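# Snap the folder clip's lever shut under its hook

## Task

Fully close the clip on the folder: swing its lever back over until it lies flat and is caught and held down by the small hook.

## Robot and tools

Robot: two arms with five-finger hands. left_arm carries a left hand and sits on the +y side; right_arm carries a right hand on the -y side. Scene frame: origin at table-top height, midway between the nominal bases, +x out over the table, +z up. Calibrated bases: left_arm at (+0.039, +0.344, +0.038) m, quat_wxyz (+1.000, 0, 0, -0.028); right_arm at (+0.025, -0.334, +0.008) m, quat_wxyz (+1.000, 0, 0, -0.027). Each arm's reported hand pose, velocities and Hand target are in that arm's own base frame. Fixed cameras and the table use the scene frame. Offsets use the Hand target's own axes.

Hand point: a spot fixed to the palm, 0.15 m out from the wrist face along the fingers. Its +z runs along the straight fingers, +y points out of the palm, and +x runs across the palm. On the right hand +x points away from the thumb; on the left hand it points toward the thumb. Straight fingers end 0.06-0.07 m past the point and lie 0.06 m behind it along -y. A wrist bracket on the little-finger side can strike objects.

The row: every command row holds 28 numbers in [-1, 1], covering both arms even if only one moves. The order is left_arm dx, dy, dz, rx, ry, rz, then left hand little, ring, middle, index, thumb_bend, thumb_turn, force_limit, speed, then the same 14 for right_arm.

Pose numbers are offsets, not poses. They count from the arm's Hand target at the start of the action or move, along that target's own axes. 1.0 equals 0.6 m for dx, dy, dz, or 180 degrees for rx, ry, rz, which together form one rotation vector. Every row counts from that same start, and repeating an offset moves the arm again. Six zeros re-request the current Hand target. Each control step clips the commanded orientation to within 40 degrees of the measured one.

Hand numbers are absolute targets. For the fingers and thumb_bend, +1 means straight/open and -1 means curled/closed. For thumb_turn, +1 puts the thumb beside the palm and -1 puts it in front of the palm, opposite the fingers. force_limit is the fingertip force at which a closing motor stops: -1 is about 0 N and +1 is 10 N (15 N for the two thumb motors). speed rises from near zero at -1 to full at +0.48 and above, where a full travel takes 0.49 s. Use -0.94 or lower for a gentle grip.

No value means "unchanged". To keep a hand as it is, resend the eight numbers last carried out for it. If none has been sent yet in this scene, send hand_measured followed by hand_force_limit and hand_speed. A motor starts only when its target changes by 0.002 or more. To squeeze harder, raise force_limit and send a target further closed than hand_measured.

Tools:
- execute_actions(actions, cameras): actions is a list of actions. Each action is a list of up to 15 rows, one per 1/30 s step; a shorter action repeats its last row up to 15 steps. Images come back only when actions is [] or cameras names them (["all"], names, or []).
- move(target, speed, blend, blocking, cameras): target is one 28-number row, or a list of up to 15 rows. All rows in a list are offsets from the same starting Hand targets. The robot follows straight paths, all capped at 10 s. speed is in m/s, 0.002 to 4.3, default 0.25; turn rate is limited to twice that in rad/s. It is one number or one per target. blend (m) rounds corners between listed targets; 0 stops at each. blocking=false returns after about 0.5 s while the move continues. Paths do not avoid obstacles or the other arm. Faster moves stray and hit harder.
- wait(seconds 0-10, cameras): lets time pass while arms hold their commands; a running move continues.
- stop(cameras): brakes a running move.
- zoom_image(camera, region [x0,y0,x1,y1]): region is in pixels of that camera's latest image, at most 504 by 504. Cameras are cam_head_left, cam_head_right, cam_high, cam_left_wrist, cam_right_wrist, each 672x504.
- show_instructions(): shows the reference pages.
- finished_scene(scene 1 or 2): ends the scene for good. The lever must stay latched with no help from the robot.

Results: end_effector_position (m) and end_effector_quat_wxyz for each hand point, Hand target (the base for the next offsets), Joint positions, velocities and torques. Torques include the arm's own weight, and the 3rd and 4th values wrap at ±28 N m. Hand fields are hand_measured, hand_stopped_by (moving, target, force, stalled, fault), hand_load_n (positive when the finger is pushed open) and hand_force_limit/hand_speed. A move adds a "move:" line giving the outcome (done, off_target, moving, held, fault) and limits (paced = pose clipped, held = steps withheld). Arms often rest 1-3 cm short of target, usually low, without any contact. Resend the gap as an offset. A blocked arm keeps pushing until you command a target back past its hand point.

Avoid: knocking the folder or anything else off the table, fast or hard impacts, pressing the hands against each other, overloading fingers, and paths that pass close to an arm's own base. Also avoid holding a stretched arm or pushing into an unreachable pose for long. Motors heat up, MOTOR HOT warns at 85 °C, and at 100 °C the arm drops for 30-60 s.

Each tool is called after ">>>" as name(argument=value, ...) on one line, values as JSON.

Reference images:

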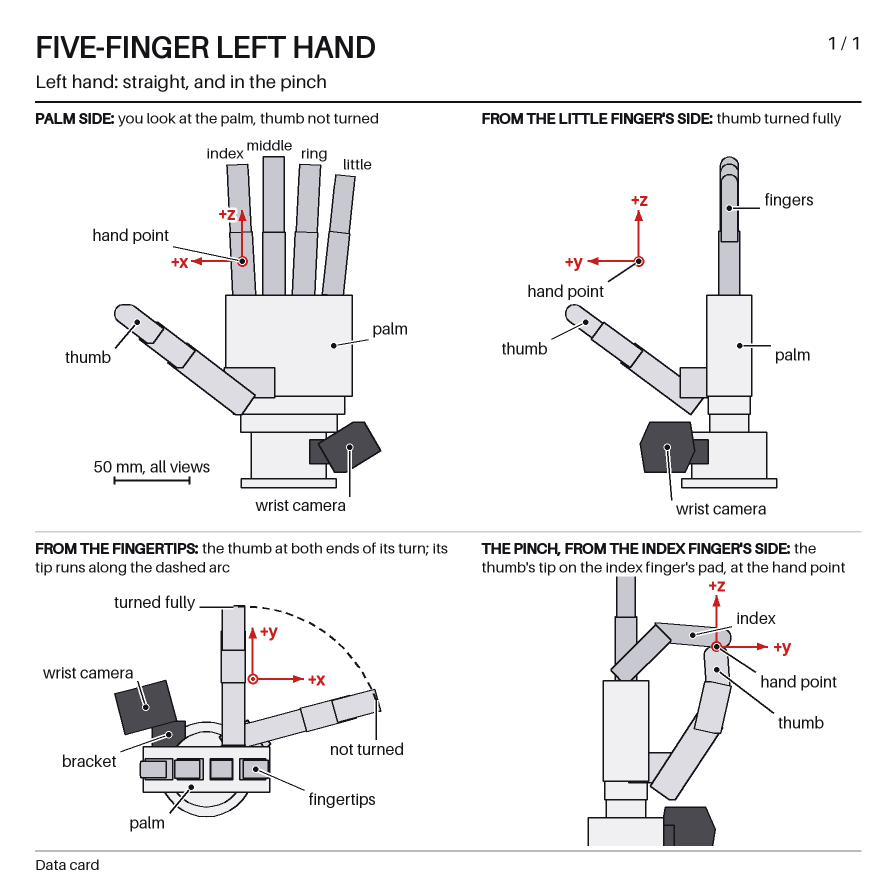

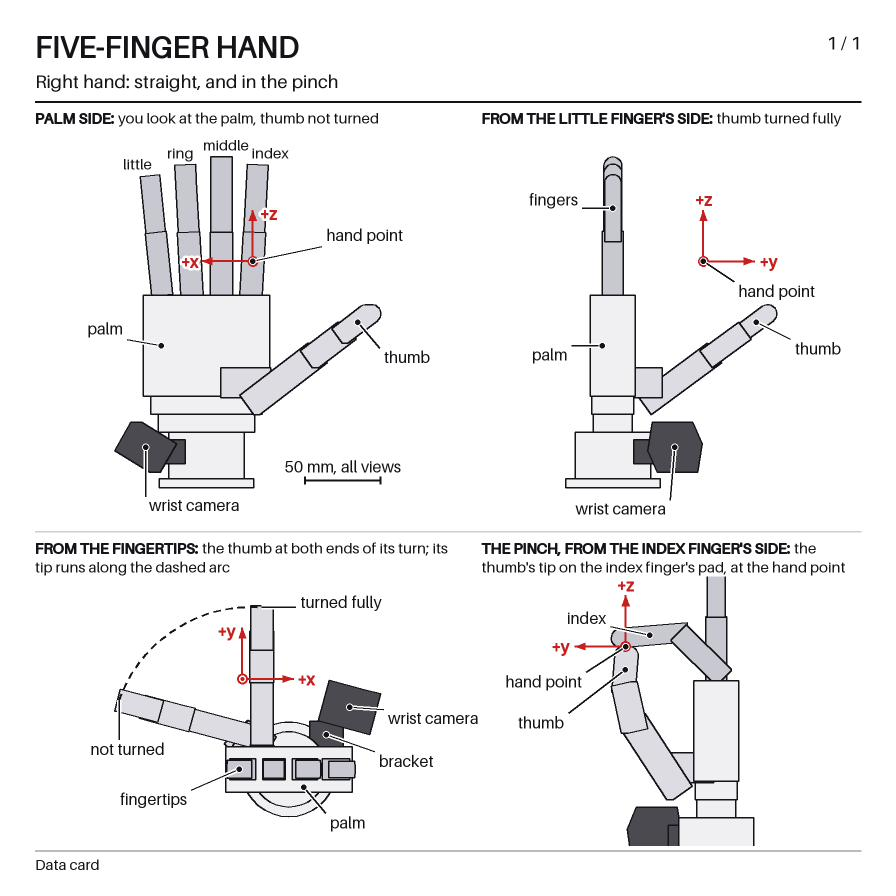

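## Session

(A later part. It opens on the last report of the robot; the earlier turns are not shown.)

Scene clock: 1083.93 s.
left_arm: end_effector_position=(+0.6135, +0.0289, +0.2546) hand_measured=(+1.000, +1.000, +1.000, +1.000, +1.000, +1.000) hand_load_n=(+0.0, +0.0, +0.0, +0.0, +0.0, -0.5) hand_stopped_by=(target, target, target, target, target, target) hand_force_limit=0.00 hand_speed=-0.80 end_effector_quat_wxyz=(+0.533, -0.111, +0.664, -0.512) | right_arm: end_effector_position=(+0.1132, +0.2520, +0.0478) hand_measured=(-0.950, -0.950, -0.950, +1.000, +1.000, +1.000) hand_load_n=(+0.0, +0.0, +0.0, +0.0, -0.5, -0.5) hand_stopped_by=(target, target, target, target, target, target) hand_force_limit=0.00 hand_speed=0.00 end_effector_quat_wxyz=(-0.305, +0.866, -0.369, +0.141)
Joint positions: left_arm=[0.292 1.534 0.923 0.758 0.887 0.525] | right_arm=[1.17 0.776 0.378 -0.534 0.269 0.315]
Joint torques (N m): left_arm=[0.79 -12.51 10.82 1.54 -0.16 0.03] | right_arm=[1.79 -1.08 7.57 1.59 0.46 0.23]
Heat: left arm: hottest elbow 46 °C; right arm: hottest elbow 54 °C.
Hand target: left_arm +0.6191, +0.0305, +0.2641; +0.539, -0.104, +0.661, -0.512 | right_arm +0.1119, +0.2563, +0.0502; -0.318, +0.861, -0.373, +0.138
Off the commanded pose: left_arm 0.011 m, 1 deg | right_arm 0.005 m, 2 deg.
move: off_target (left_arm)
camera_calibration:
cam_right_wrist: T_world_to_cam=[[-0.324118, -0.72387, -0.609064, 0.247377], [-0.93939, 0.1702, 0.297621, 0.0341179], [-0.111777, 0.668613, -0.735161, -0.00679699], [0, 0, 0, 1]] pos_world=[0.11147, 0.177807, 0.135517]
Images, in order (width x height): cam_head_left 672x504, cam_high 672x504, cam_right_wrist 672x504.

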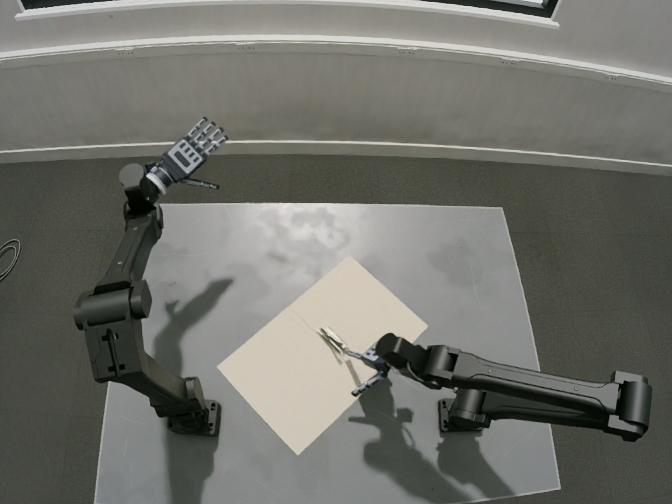

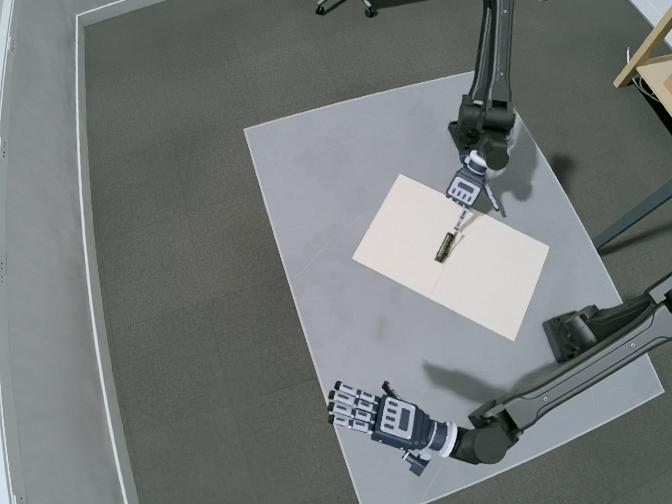

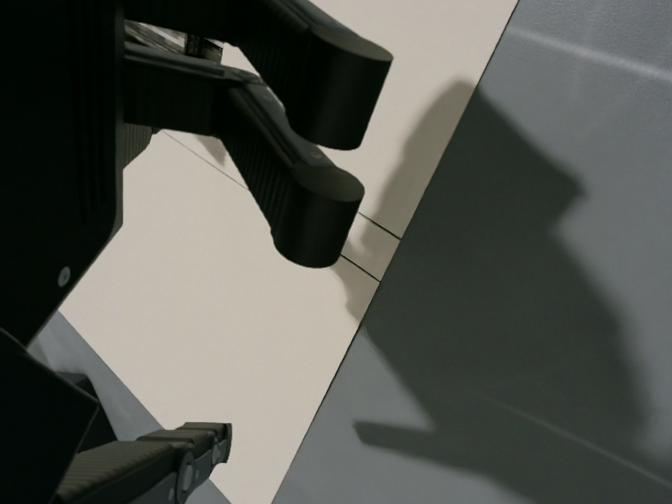

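>>> move(target=[[0,0,0,0,0,0,1,1,1,1,1,1,0,-0.8,0,-0.0811,-0.0948,0,0,0,-0.95,-0.95,-0.95,1,1,1,0,0],[0,0,0,0,0,0,1,1,1,1,1,1,0,-0.8,-0.0007,-0.1013,-0.0775,0,0,0,-0.95,-0.95,-0.95,1,1,1,0,0],[0,0,0,0,0,0,1,1,1,1,1,1,0,-0.8,-0.0007,-0.058,-0.0268,0,0,0,-0.95,-0.95,-0.95,1,1,1,0,0]], speed=0.1, cameras=["cam_right_wrist","cam_high","cam_head_left"])

>>> zoom_image(camera="cam_head_left", region=[300, 300, 370, 370])

>>> zoom_image(camera="cam_high", region=[405, 205, 475, 275])

Scene clock: 1105.27 s.
left_arm: end_effector_position=(+0.6135, +0.0289, +0.2546) hand_measured=(+1.000, +1.000, +1.000, +1.000, +1.000, +1.000) hand_load_n=(+0.0, +0.0, +0.0, +0.0, +0.0, +0.0) hand_stopped_by=(target, target, target, target, target, target) hand_force_limit=0.00 hand_speed=-0.80 end_effector_quat_wxyz=(+0.533, -0.111, +0.664, -0.512) | right_arm: end_effector_position=(+0.1202, +0.2672, +0.0892) hand_measured=(-0.950, -0.950, -0.950, +1.000, +1.000, +1.000) hand_load_n=(+0.0, +0.0, +0.0, +0.0, +0.0, +0.0) hand_stopped_by=(target, target, target, target, target, target) hand_force_limit=0.00 hand_speed=0.00 end_effector_quat_wxyz=(-0.319, +0.861, -0.372, +0.137)
Joint positions: left_arm=[0.292 1.534 0.923 0.758 0.887 0.525] | right_arm=[1.16 0.759 0.476 -0.62 0.257 0.316]
Joint torques (N m): left_arm=[0.73 -12.4 10.82 1.52 -0.16 0.02] | right_arm=[0.21 0.32 7.95 1.57 0.2 0.02]
Heat: left arm: hottest elbow 46 °C; right arm: hottest elbow 48 °C.
Hand target: left_arm +0.6191, +0.0305, +0.2641; +0.539, -0.104, +0.661, -0.512 | right_arm +0.1232, +0.2676, +0.0852; -0.318, +0.861, -0.373, +0.138
Off the commanded pose: left_arm 0.011 m, 1 deg | right_arm 0.005 m, 0 deg.
move: off_target (left_arm)
camera_calibration:
cam_right_wrist: T_world_to_cam=[[-0.324321, -0.703334, -0.632564, 0.282557], [-0.939822, 0.1636, 0.29995, 0.0273589], [-0.107478, 0.691778, -0.714067, 0.00573877], [0, 0, 0, 1]] pos_world=[0.117968, 0.190286, 0.174627]
Images, in order (width x height): cam_head_left 672x504, cam_high 672x504, cam_right_wrist 672x504.

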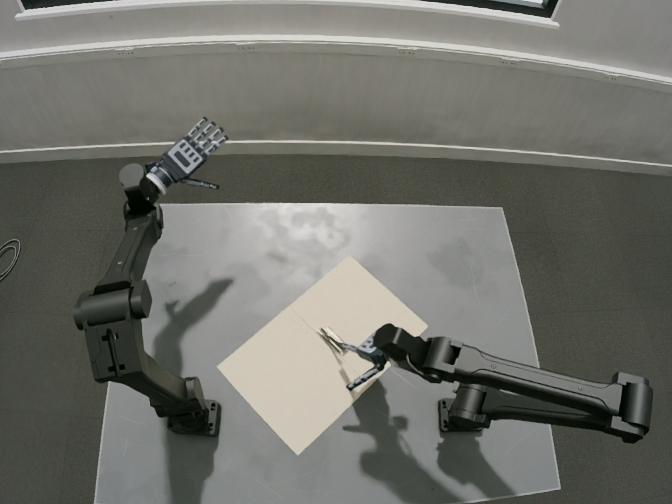

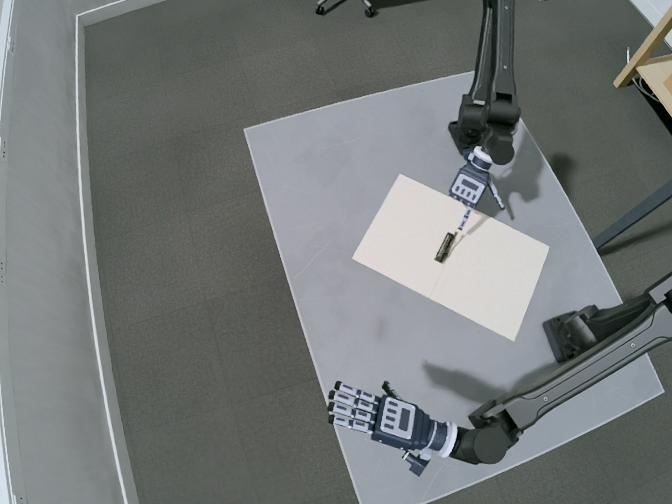

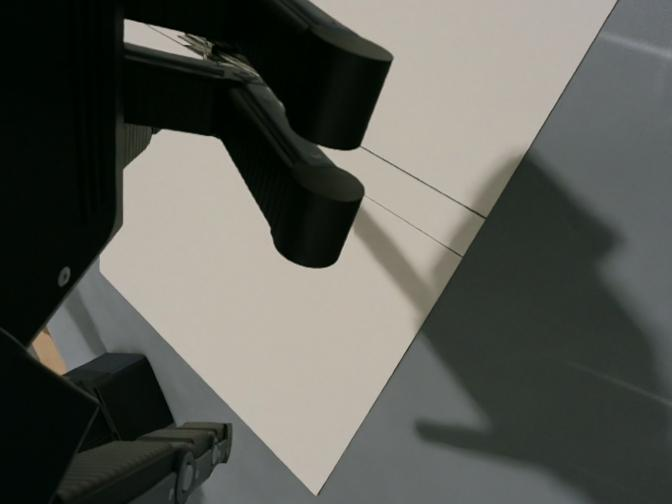

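Scaled by 7.200 from the camera's 672x504 image, which has a finer 960x720 frame.

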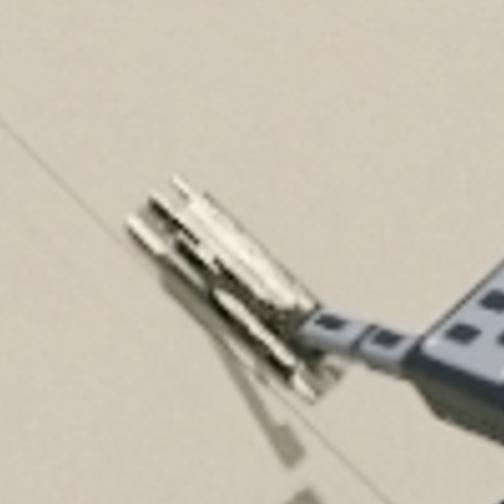

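Scaled by 7.200 from the camera's 672x504 image, which has a finer 960x720 frame.

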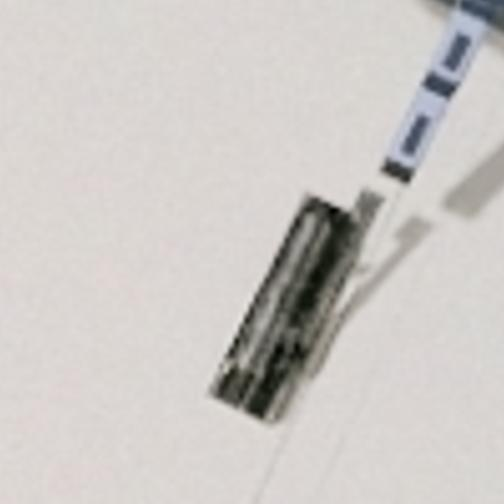

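>>> move(target=[0,0,0,0,0,0,1,1,1,1,1,1,0,-0.8,0.0083,0.0165,0.0297,0,0,0,-0.95,-0.95,-0.95,1,1,1,0,0], speed=0.06, cameras=["cam_right_wrist","cam_high","cam_head_left"])

>>> zoom_image(camera="cam_head_left", region=[300, 300, 370, 370])

>>> zoom_image(camera="cam_high", region=[405, 205, 475, 275])

Scene clock: 1124.47 s.
left_arm: end_effector_position=(+0.6135, +0.0289, +0.2546) hand_measured=(+1.000, +1.000, +1.000, +1.000, +1.000, +1.000) hand_load_n=(+0.0, +0.0, +0.0, +0.0, +0.0, +0.0) hand_stopped_by=(target, target, target, target, target, target) hand_force_limit=0.00 hand_speed=-0.80 end_effector_quat_wxyz=(+0.533, -0.111, +0.664, -0.512) | right_arm: end_effector_position=(+0.1276, +0.2706, +0.0748) hand_measured=(-0.950, -0.950, -0.950, +1.000, +1.000, +1.000) hand_load_n=(+0.5, +0.0, +0.0, +0.0, +0.0, +0.0) hand_stopped_by=(target, target, target, target, target, target) hand_force_limit=0.00 hand_speed=0.00 end_effector_quat_wxyz=(-0.327, +0.856, -0.376, +0.135)
Joint positions: left_arm=[0.292 1.534 0.923 0.758 0.887 0.525] | right_arm=[1.132 0.789 0.441 -0.534 0.239 0.303]
Joint torques (N m): left_arm=[0.73 -12.4 10.8 1.55 -0.17 0.03] | right_arm=[-0.15 0.62 7.28 1.7 0.19 -0.02]
Heat: left arm: hottest elbow 46 °C; right arm: hottest elbow 47 °C.
Hand target: left_arm +0.6191, +0.0305, +0.2641; +0.539, -0.104, +0.661, -0.512 | right_arm +0.1296, +0.2668, +0.0651; -0.318, +0.861, -0.373, +0.138
Off the commanded pose: left_arm 0.011 m, 1 deg | right_arm 0.011 m, 1 deg.
move: off_target (left_arm, right_arm)
camera_calibration:
cam_right_wrist: T_world_to_cam=[[-0.328283, -0.68919, -0.645947, 0.27577], [-0.939099, 0.164573, 0.301678, 0.0376108], [-0.101608, 0.705643, -0.701244, -0.0116277], [0, 0, 0, 1]] pos_world=[0.12467, 0.192074, 0.158633]
Images, in order (width x height): cam_head_left 672x504, cam_high 672x504, cam_right_wrist 672x504.

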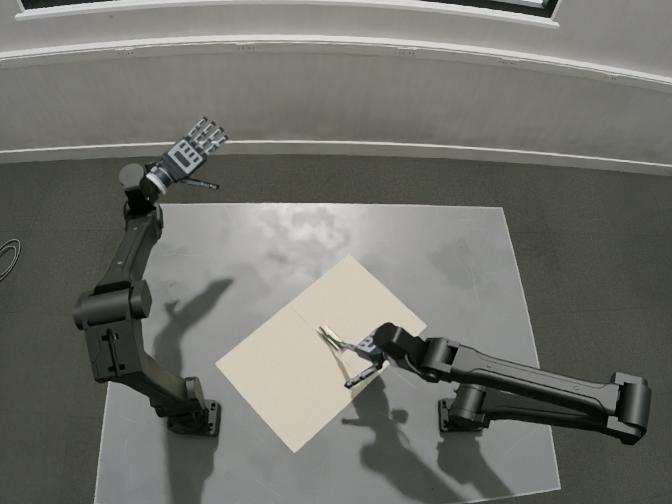

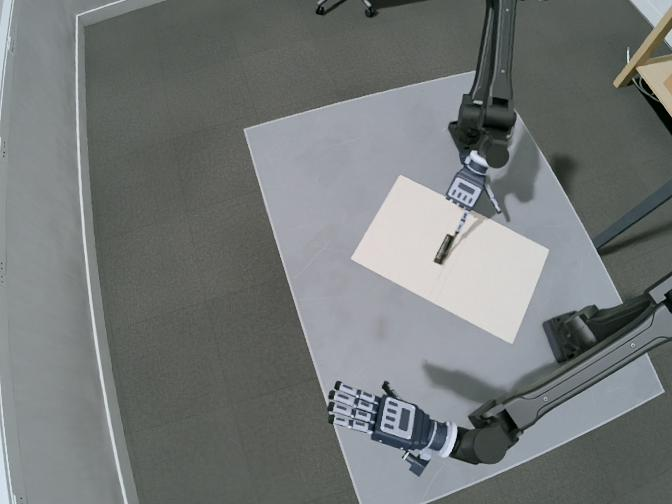

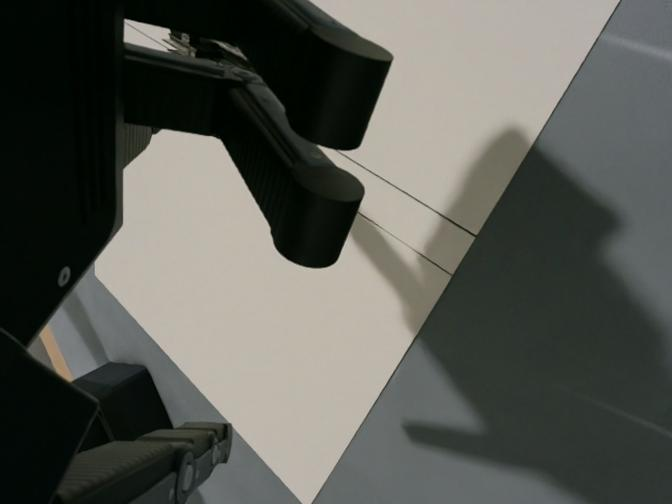

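Scaled by 7.200 from the camera's 672x504 image, which has a finer 960x720 frame.

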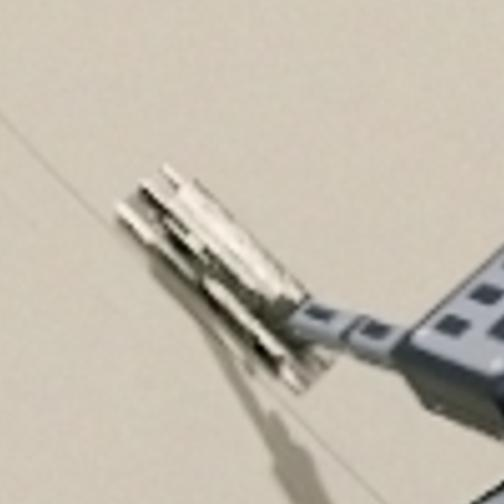

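Scaled by 7.200 from the camera's 672x504 image, which has a finer 960x720 frame.

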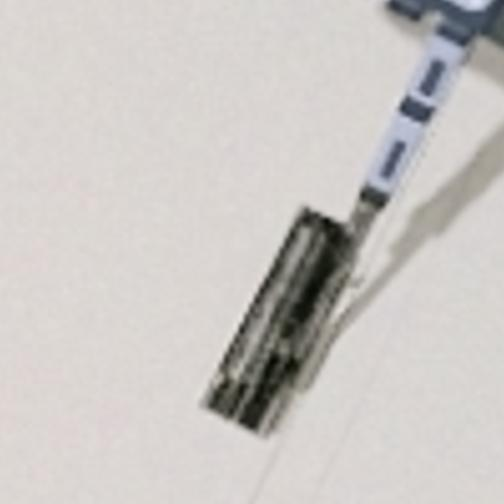

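>>> move(target=[[0,0,0,0,0,0,1,1,1,1,1,1,0,-0.8,0,-0.038,-0.0444,0,0,0,-0.95,-0.95,-0.95,1,1,1,0,0],[0,0,0,0,0,0,1,1,1,1,1,1,0,-0.8,0,-0.0507,-0.0335,0,0,0,-0.95,-0.95,-0.95,1,1,1,0,0],[0,0,0,0,0,0,1,1,1,1,1,1,0,-0.8,0,-0.0072,0.0172,0,0,0,-0.95,-0.95,-0.95,1,1,1,0,0]], speed=0.08, cameras=["cam_right_wrist","cam_high","cam_head_left"])

>>> zoom_image(camera="cam_head_left", region=[300, 300, 370, 370])

>>> zoom_image(camera="cam_high", region=[405, 205, 475, 275])

Scene clock: 1136.50 s.
left_arm: end_effector_position=(+0.6135, +0.0289, +0.2546) hand_measured=(+1.000, +1.000, +1.000, +1.000, +1.000, +1.000) hand_load_n=(+0.0, +0.0, +0.0, +0.0, +0.0, +0.0) hand_stopped_by=(target, target, target, target, target, target) hand_force_limit=0.00 hand_speed=-0.80 end_effector_quat_wxyz=(+0.533, -0.111, +0.664, -0.512) | right_arm: end_effector_position=(+0.1362, +0.2790, +0.0726) hand_measured=(-0.950, -0.950, -0.950, +1.000, +1.000, +1.000) hand_load_n=(+0.0, +0.0, +0.0, +0.0, +0.0, +0.0) hand_stopped_by=(target, target, target, target, target, target) hand_force_limit=0.00 hand_speed=0.00 end_effector_quat_wxyz=(-0.331, +0.855, -0.376, +0.136)
Joint positions: left_arm=[0.292 1.534 0.923 0.758 0.887 0.525] | right_arm=[1.115 0.832 0.449 -0.486 0.23 0.288]
Joint torques (N m): left_arm=[0.79 -12.45 10.82 1.55 -0.17 0.03] | right_arm=[0.21 0.56 6.99 1.46 0.12 -0.04]
Heat: left arm: hottest elbow 46 °C; right arm: hottest elbow 46 °C.
Hand target: left_arm +0.6191, +0.0305, +0.2641; +0.539, -0.104, +0.661, -0.512 | right_arm +0.1369, +0.2736, +0.0601; -0.318, +0.861, -0.373, +0.138
Off the commanded pose: left_arm 0.011 m, 1 deg | right_arm 0.014 m, 2 deg.
move: off_target (left_arm, right_arm)
camera_calibration:
cam_right_wrist: T_world_to_cam=[[-0.324754, -0.684903, -0.65226, 0.281884], [-0.940794, 0.163076, 0.297176, 0.0460193], [-0.0971684, 0.710151, -0.697312, -0.0202928], [0, 0, 0, 1]] pos_world=[0.132866, 0.199969, 0.156035]
Images, in order (width x height): cam_head_left 672x504, cam_high 672x504, cam_right_wrist 672x504.

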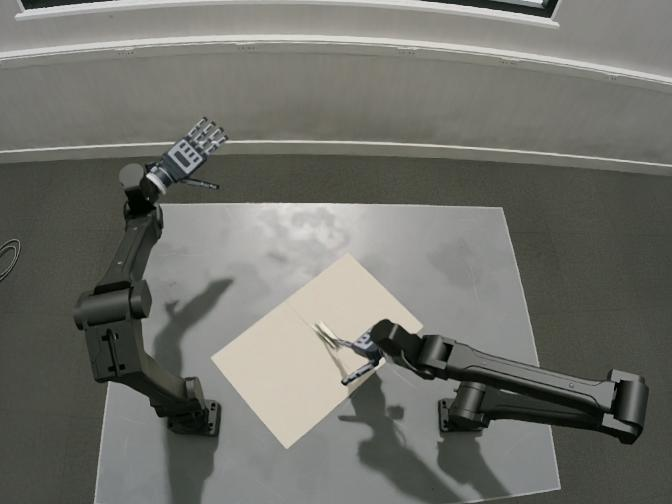

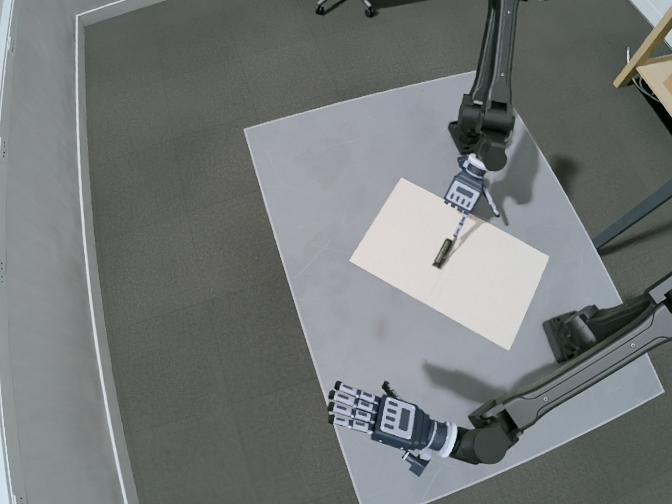

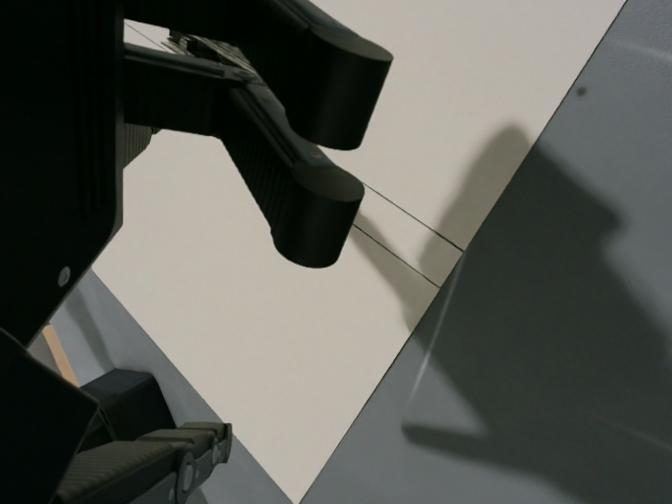

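Scaled by 7.200 from the camera's 672x504 image, which has a finer 960x720 frame.

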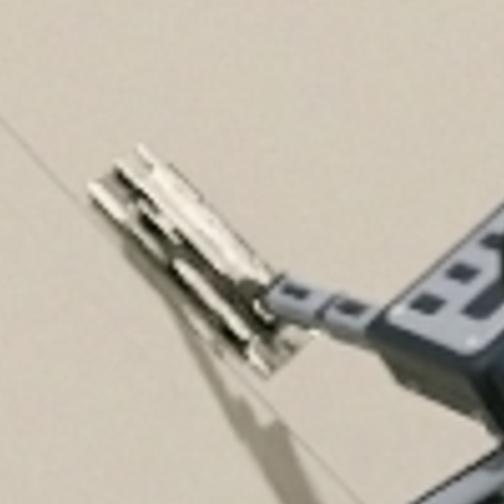

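Scaled by 7.200 from the camera's 672x504 image, which has a finer 960x720 frame.

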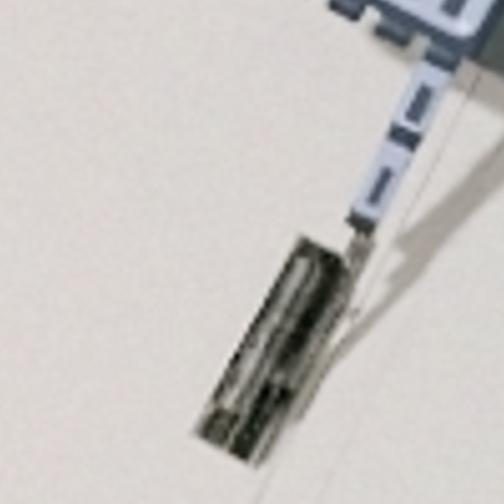

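>>> move(target=[[0,0,0,0,0,0,1,1,1,1,1,1,0,-0.8,-0.0101,-0.1029,-0.0941,0,0,0,1,1,1,1,1,1,0,0],[0,0,0,0,0,0,1,1,1,1,1,1,0,-0.8,-0.0187,-0.1157,-0.0833,0,0,0,1,1,1,1,1,1,0,0],[0,0,0,0,0,0,1,1,1,1,1,1,0,-0.8,-0.0164,-0.0575,-0.0342,0,0,0,1,1,1,1,1,1,0,0]], speed=0.12, cameras=["cam_right_wrist","cam_high","cam_head_left"])

>>> zoom_image(camera="cam_head_left", region=[300, 300, 370, 370])

>>> zoom_image(camera="cam_right_wrist", region=[120, 0, 360, 180])

>>> zoom_image(camera="cam_high", region=[405, 205, 475, 275])

Scene clock: 1154.57 s.
left_arm: end_effector_position=(+0.6135, +0.0289, +0.2546) hand_measured=(+1.000, +1.000, +1.000, +1.000, +1.000, +1.000) hand_load_n=(+0.0, +0.0, +0.0, +0.0, +0.0, +0.0) hand_stopped_by=(target, target, target, target, target, target) hand_force_limit=0.00 hand_speed=-0.80 end_effector_quat_wxyz=(+0.533, -0.111, +0.664, -0.512) | right_arm: end_effector_position=(+0.1403, +0.2865, +0.1018) hand_measured=(+1.000, +1.000, +1.000, +1.000, +1.000, +1.000) hand_load_n=(+0.0, +0.0, +0.0, +0.0, +0.0, -0.5) hand_stopped_by=(target, target, target, target, target, target) hand_force_limit=0.00 hand_speed=0.00 end_effector_quat_wxyz=(-0.317, +0.860, -0.376, +0.138)
Joint positions: left_arm=[0.292 1.534 0.923 0.758 0.887 0.525] | right_arm=[1.117 0.847 0.547 -0.599 0.236 0.288]
Joint torques (N m): left_arm=[0.62 -12.4 10.8 1.55 -0.17 0.03] | right_arm=[1.44 -0.44 8.06 1.84 0.41 0.11]
Heat: left arm: hottest elbow 46 °C; right arm: hottest elbow 44 °C.
Hand target: left_arm +0.6191, +0.0305, +0.2641; +0.539, -0.104, +0.661, -0.512 | right_arm +0.1396, +0.2896, +0.0981; -0.318, +0.861, -0.373, +0.138
Off the commanded pose: left_arm 0.011 m, 1 deg | right_arm 0.005 m, 0 deg.
move: off_target (left_arm)
camera_calibration:
cam_right_wrist: T_world_to_cam=[[-0.331024, -0.702497, -0.630017, 0.311066], [-0.938055, 0.172562, 0.300459, 0.0365172], [-0.102354, 0.690449, -0.716103, 0.00338127], [0, 0, 0, 1]] pos_world=[0.137572, 0.209887, 0.187426]
Images, in order (width x height): cam_head_left 672x504, cam_high 672x504, cam_right_wrist 672x504.

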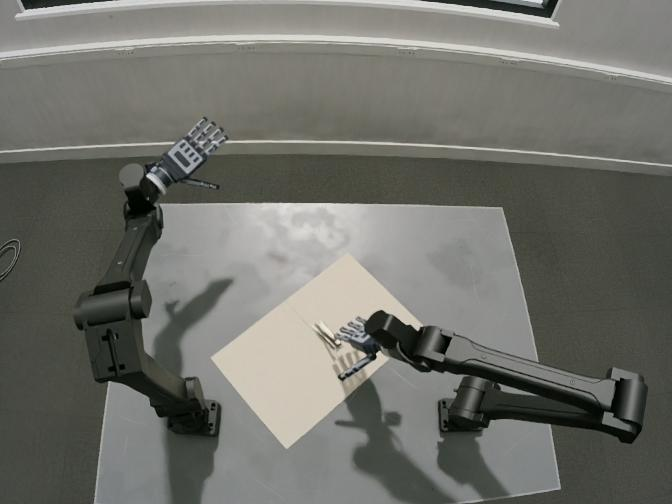

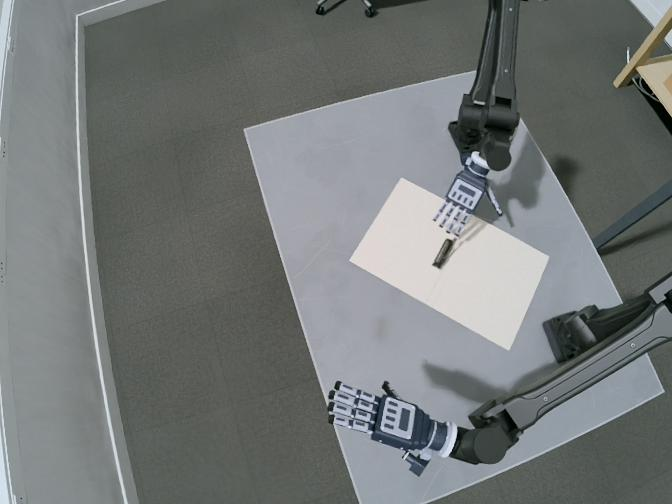

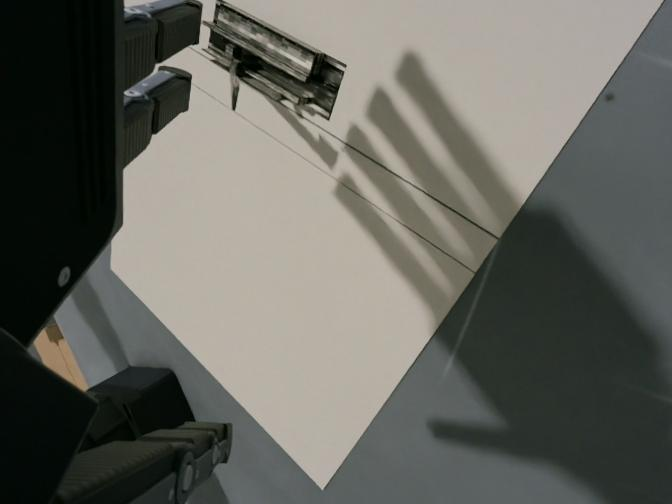

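Scaled by 7.200 from the camera's 672x504 image, which has a finer 960x720 frame.

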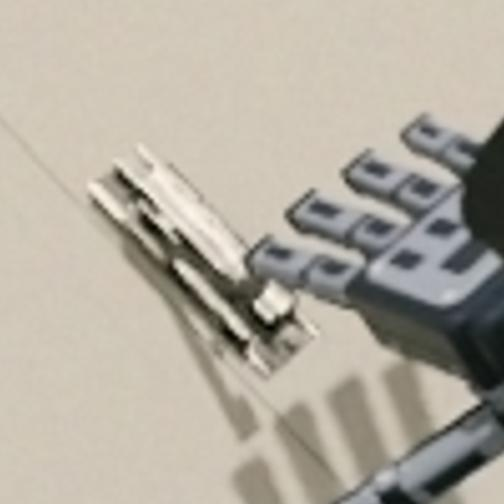

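Scaled by 2.100 from the camera's 672x504 image, which has a finer 960x720 frame.

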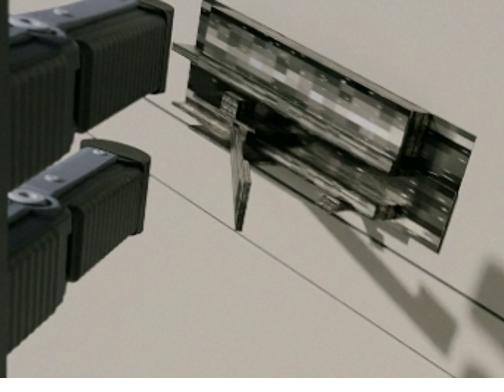

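Scaled by 7.200 from the camera's 672x504 image, which has a finer 960x720 frame.

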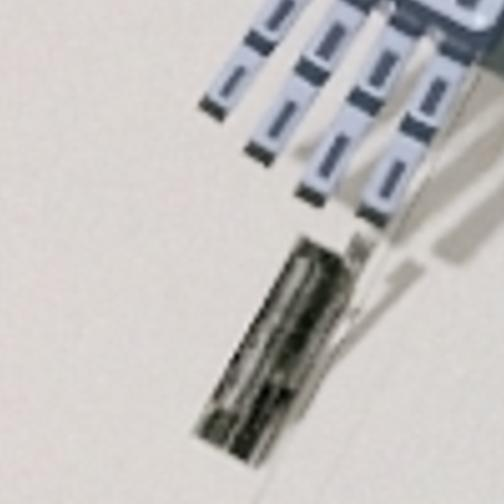

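>>> move(target=[[0,0,0,0,0,0,1,1,1,1,1,1,0,-0.8,-0.0034,-0.0127,0.0108,0,0,0,-0.95,-0.95,-0.95,1,1,1,0,0],[0,0,0,0,0,0,1,1,1,1,1,1,0,-0.8,-0.0034,0.0253,0.0552,0,0,0,-0.95,-0.95,-0.95,1,1,1,0,0]], speed=0.06, cameras=["cam_right_wrist","cam_high","cam_head_left"])

>>> zoom_image(camera="cam_head_left", region=[300, 300, 370, 370])

>>> zoom_image(camera="cam_high", region=[405, 205, 475, 275])

Scene clock: 1186.37 s.
left_arm: end_effector_position=(+0.6135, +0.0289, +0.2546) hand_measured=(+1.000, +1.000, +1.000, +1.000, +1.000, +1.000) hand_load_n=(+0.0, +0.0, +0.0, +0.0, +0.0, +0.0) hand_stopped_by=(target, target, target, target, target, target) hand_force_limit=0.00 hand_speed=-0.80 end_effector_quat_wxyz=(+0.533, -0.111, +0.664, -0.512) | right_arm: end_effector_position=(+0.1458, +0.2978, +0.0692) hand_measured=(-0.950, -0.950, -0.950, +1.000, +1.000, +1.000) hand_load_n=(+0.0, +0.0, +0.0, +0.0, +0.0, +0.0) hand_stopped_by=(target, target, target, target, target, target) hand_force_limit=0.00 hand_speed=0.00 end_effector_quat_wxyz=(-0.321, +0.858, -0.376, +0.138)
Joint positions: left_arm=[0.292 1.534 0.923 0.758 0.887 0.525] | right_arm=[1.117 0.937 0.496 -0.451 0.236 0.288]
Joint torques (N m): left_arm=[0.73 -12.51 10.82 1.55 -0.17 0.03] | right_arm=[0.73 -1.08 7.32 1.81 0.22 0.04]
Heat: left arm: hottest elbow 46 °C; right arm: hottest elbow 43 °C.
Hand target: left_arm +0.6191, +0.0305, +0.2641; +0.539, -0.104, +0.661, -0.512 | right_arm +0.1455, +0.2979, +0.0631; -0.318, +0.861, -0.373, +0.138
Off the commanded pose: left_arm 0.011 m, 1 deg | right_arm 0.006 m, 1 deg.
move: off_target (left_arm)
camera_calibration:
cam_right_wrist: T_world_to_cam=[[-0.328976, -0.698389, -0.635631, 0.299117], [-0.939019, 0.170582, 0.298573, 0.0503576], [-0.100093, 0.695093, -0.711918, -0.029166], [0, 0, 0, 1]] pos_world=[0.14277, 0.220583, 0.154329]
Images, in order (width x height): cam_head_left 672x504, cam_high 672x504, cam_right_wrist 672x504.

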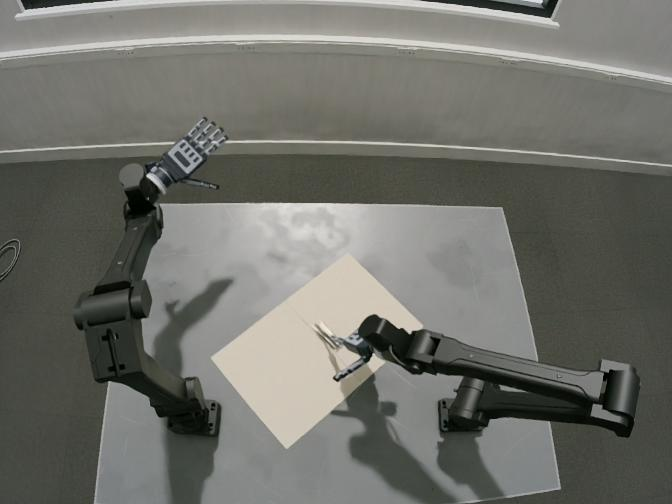

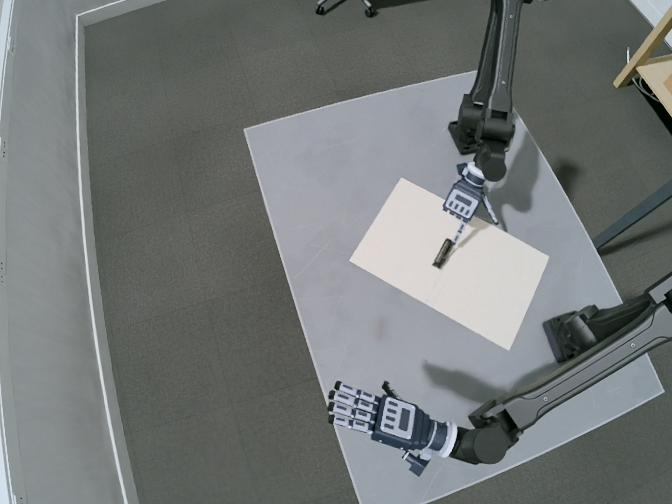

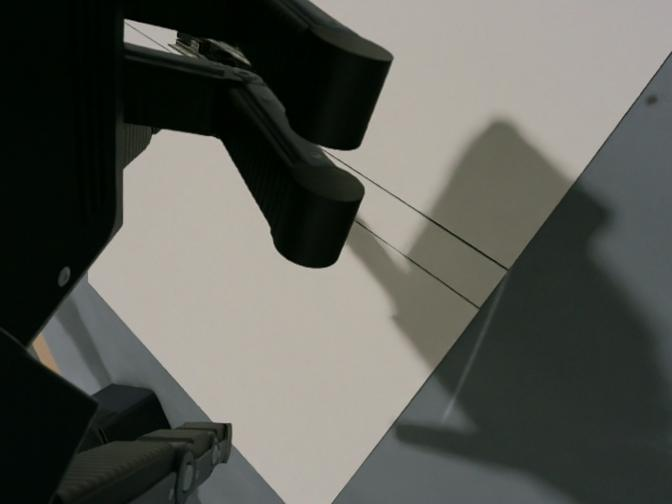

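Scaled by 7.200 from the camera's 672x504 image, which has a finer 960x720 frame.

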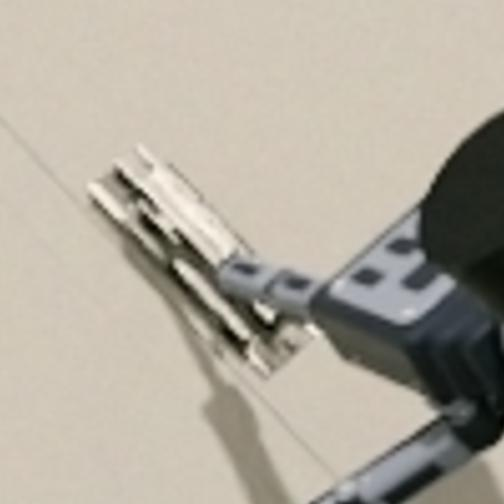

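Scaled by 7.200 from the camera's 672x504 image, which has a finer 960x720 frame.

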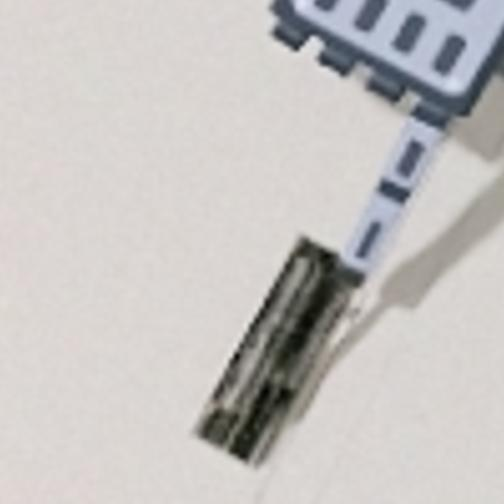

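>>> move(target=[0,0,0,0,0,0,1,1,1,1,1,1,0,-0.8,0.0005,0.0448,0.0318,0,0,0,-0.95,-0.95,-0.95,1,1,1,0,0], speed=0.06, cameras=["cam_high","cam_head_left"])

>>> zoom_image(camera="cam_head_left", region=[300, 300, 370, 370])

>>> zoom_image(camera="cam_high", region=[405, 205, 475, 275])

Scene clock: 1194.20 s.
left_arm: end_effector_position=(+0.6135, +0.0289, +0.2546) hand_measured=(+1.000, +1.000, +1.000, +1.000, +1.000, +1.000) hand_load_n=(+0.0, +0.0, +0.0, +0.0, +0.0, +0.0) hand_stopped_by=(target, target, target, target, target, target) hand_force_limit=0.00 hand_speed=-0.80 end_effector_quat_wxyz=(+0.533, -0.111, +0.664, -0.512) | right_arm: end_effector_position=(+0.1492, +0.3038, +0.0552) hand_measured=(-0.950, -0.950, -0.950, +1.000, +1.000, +1.000) hand_load_n=(+0.5, +0.0, +0.0, +0.5, +0.0, +0.0) hand_stopped_by=(target, target, target, target, target, target) hand_force_limit=0.00 hand_speed=0.00 end_effector_quat_wxyz=(-0.347, +0.848, -0.375, +0.141)
Joint positions: left_arm=[0.292 1.534 0.923 0.758 0.887 0.525] | right_arm=[1.12 0.955 0.441 -0.321 0.242 0.288]
Joint torques (N m): left_arm=[0.73 -12.51 10.81 1.52 -0.17 0.03] | right_arm=[1.67 0.15 5.6 0.75 0.23 0.13]
Heat: left arm: hottest elbow 46 °C; right arm: hottest elbow 43 °C.
Hand target: left_arm +0.6191, +0.0305, +0.2641; +0.539, -0.104, +0.661, -0.512 | right_arm +0.1398, +0.2921, +0.0310; -0.318, +0.861, -0.373, +0.138
Off the commanded pose: left_arm 0.011 m, 1 deg | right_arm 0.028 m, 4 deg.
move: off_target (left_arm, right_arm)
Images, in order (width x height): cam_head_left 672x504, cam_high 672x504.

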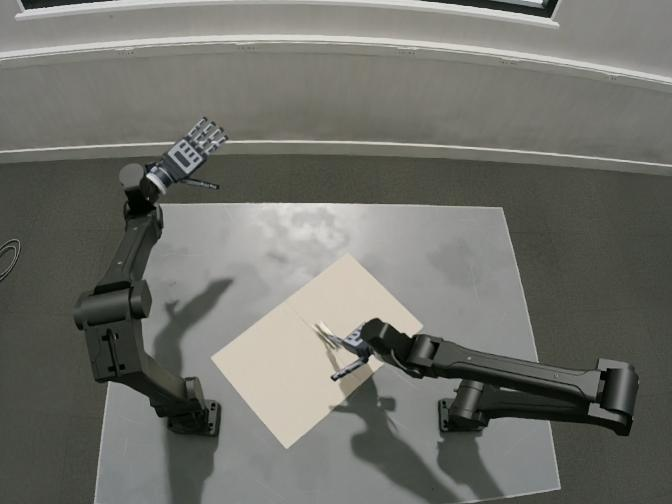

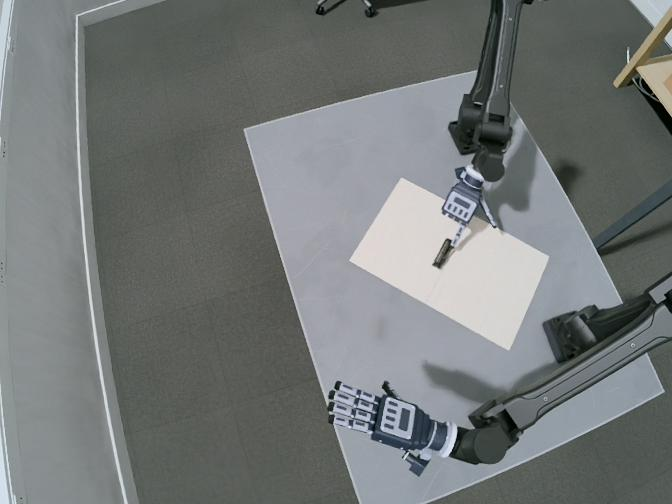

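Scaled by 7.200 from the camera's 672x504 image, which has a finer 960x720 frame.

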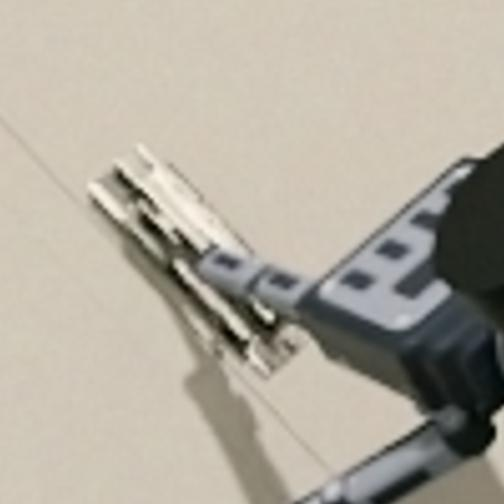

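Scaled by 7.200 from the camera's 672x504 image, which has a finer 960x720 frame.

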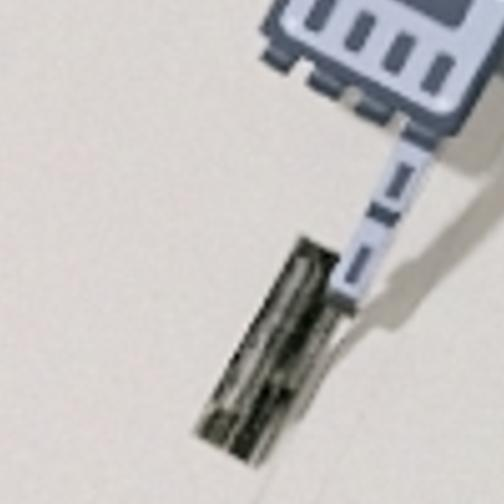

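>>> move(target=[[0,0,0,0,0,0,1,1,1,1,1,1,0,-0.8,0.0,0.06,0.0,0,0,0,-0.95,-0.95,-0.95,1,1,1,0,0],[0,0,0,0,0,0,1,1,1,1,1,1,0,-0.8,0.0,0.09,0.02,-0.05,0,0,-0.95,-0.95,-0.95,1,1,1,0,0]], speed=0.06, cameras=["cam_high","cam_head_left"])

>>> zoom_image(camera="cam_head_left", region=[300, 300, 370, 370])

>>> zoom_image(camera="cam_high", region=[405, 205, 475, 275])

Scene clock: 1217.77 s.
left_arm: end_effector_position=(+0.6135, +0.0289, +0.2546) hand_measured=(+1.000, +1.000, +1.000, +1.000, +1.000, +1.000) hand_load_n=(+0.0, +0.0, +0.0, +0.0, +0.0, +0.0) hand_stopped_by=(target, target, target, target, target, target) hand_force_limit=0.00 hand_speed=-0.80 end_effector_quat_wxyz=(+0.533, -0.111, +0.664, -0.512) | right_arm: end_effector_position=(+0.1336, +0.2984, +0.0317) hand_measured=(-0.950, -0.950, -0.950, +1.000, +1.000, +1.000) hand_load_n=(+0.0, +0.0, +0.0, +1.0, +0.0, +0.0) hand_stopped_by=(target, target, target, target, target, target) hand_force_limit=0.00 hand_speed=0.00 end_effector_quat_wxyz=(-0.324, +0.855, -0.387, +0.118)
Joint positions: left_arm=[0.292 1.534 0.923 0.758 0.887 0.525] | right_arm=[1.132 0.996 0.412 -0.311 0.216 0.335]
Joint torques (N m): left_arm=[0.79 -12.45 10.82 1.55 -0.16 0.03] | right_arm=[0.73 2.61 5.04 -1.13 -0.66 0.03]
Heat: left arm: hottest elbow 46 °C; right arm: hottest elbow 41 °C.
Hand target: left_arm +0.6191, +0.0305, +0.2641; +0.539, -0.104, +0.661, -0.512 | right_arm +0.1157, +0.2696, -0.0130; -0.250, +0.883, -0.382, +0.108
Off the commanded pose: left_arm 0.011 m, 1 deg | right_arm 0.056 m, 9 deg.
move: off_target (left_arm, right_arm)
Images, in order (width x height): cam_head_left 672x504, cam_high 672x504.

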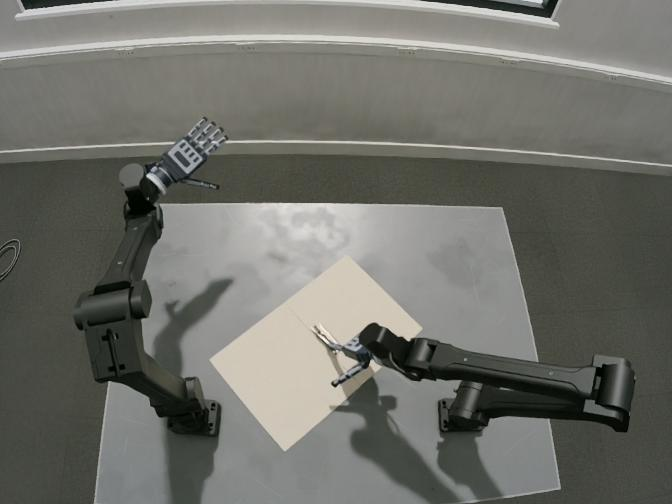

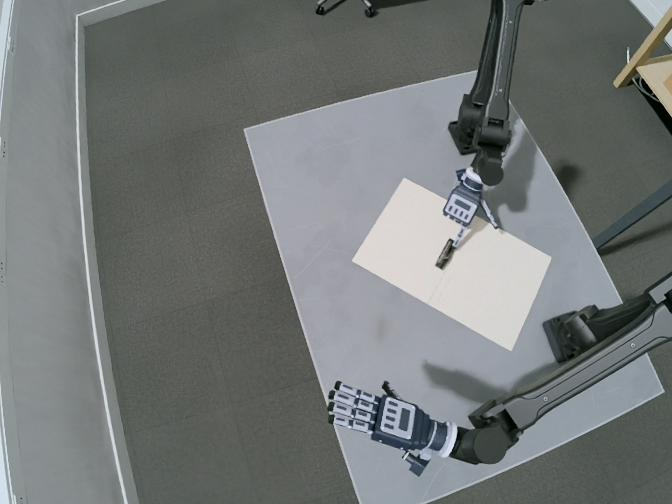

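Scaled by 7.200 from the camera's 672x504 image, which has a finer 960x720 frame.

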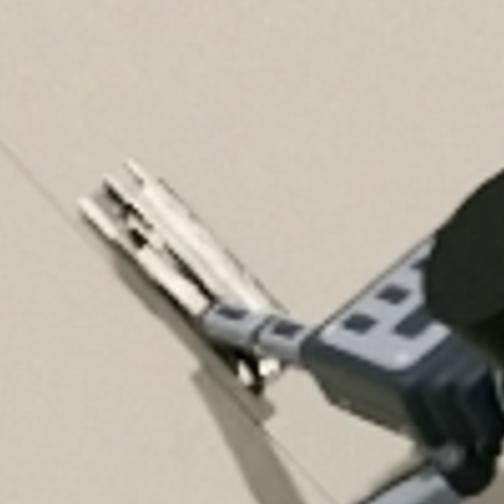

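Scaled by 7.200 from the camera's 672x504 image, which has a finer 960x720 frame.

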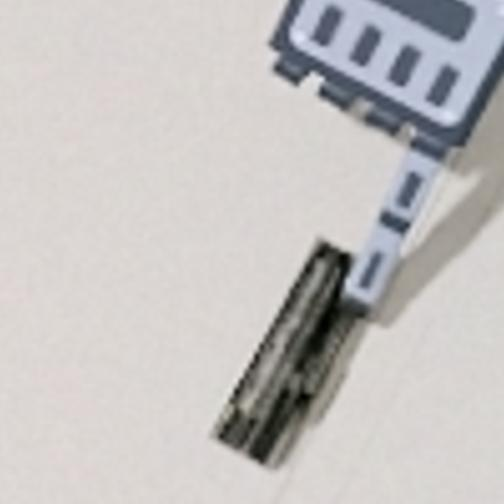

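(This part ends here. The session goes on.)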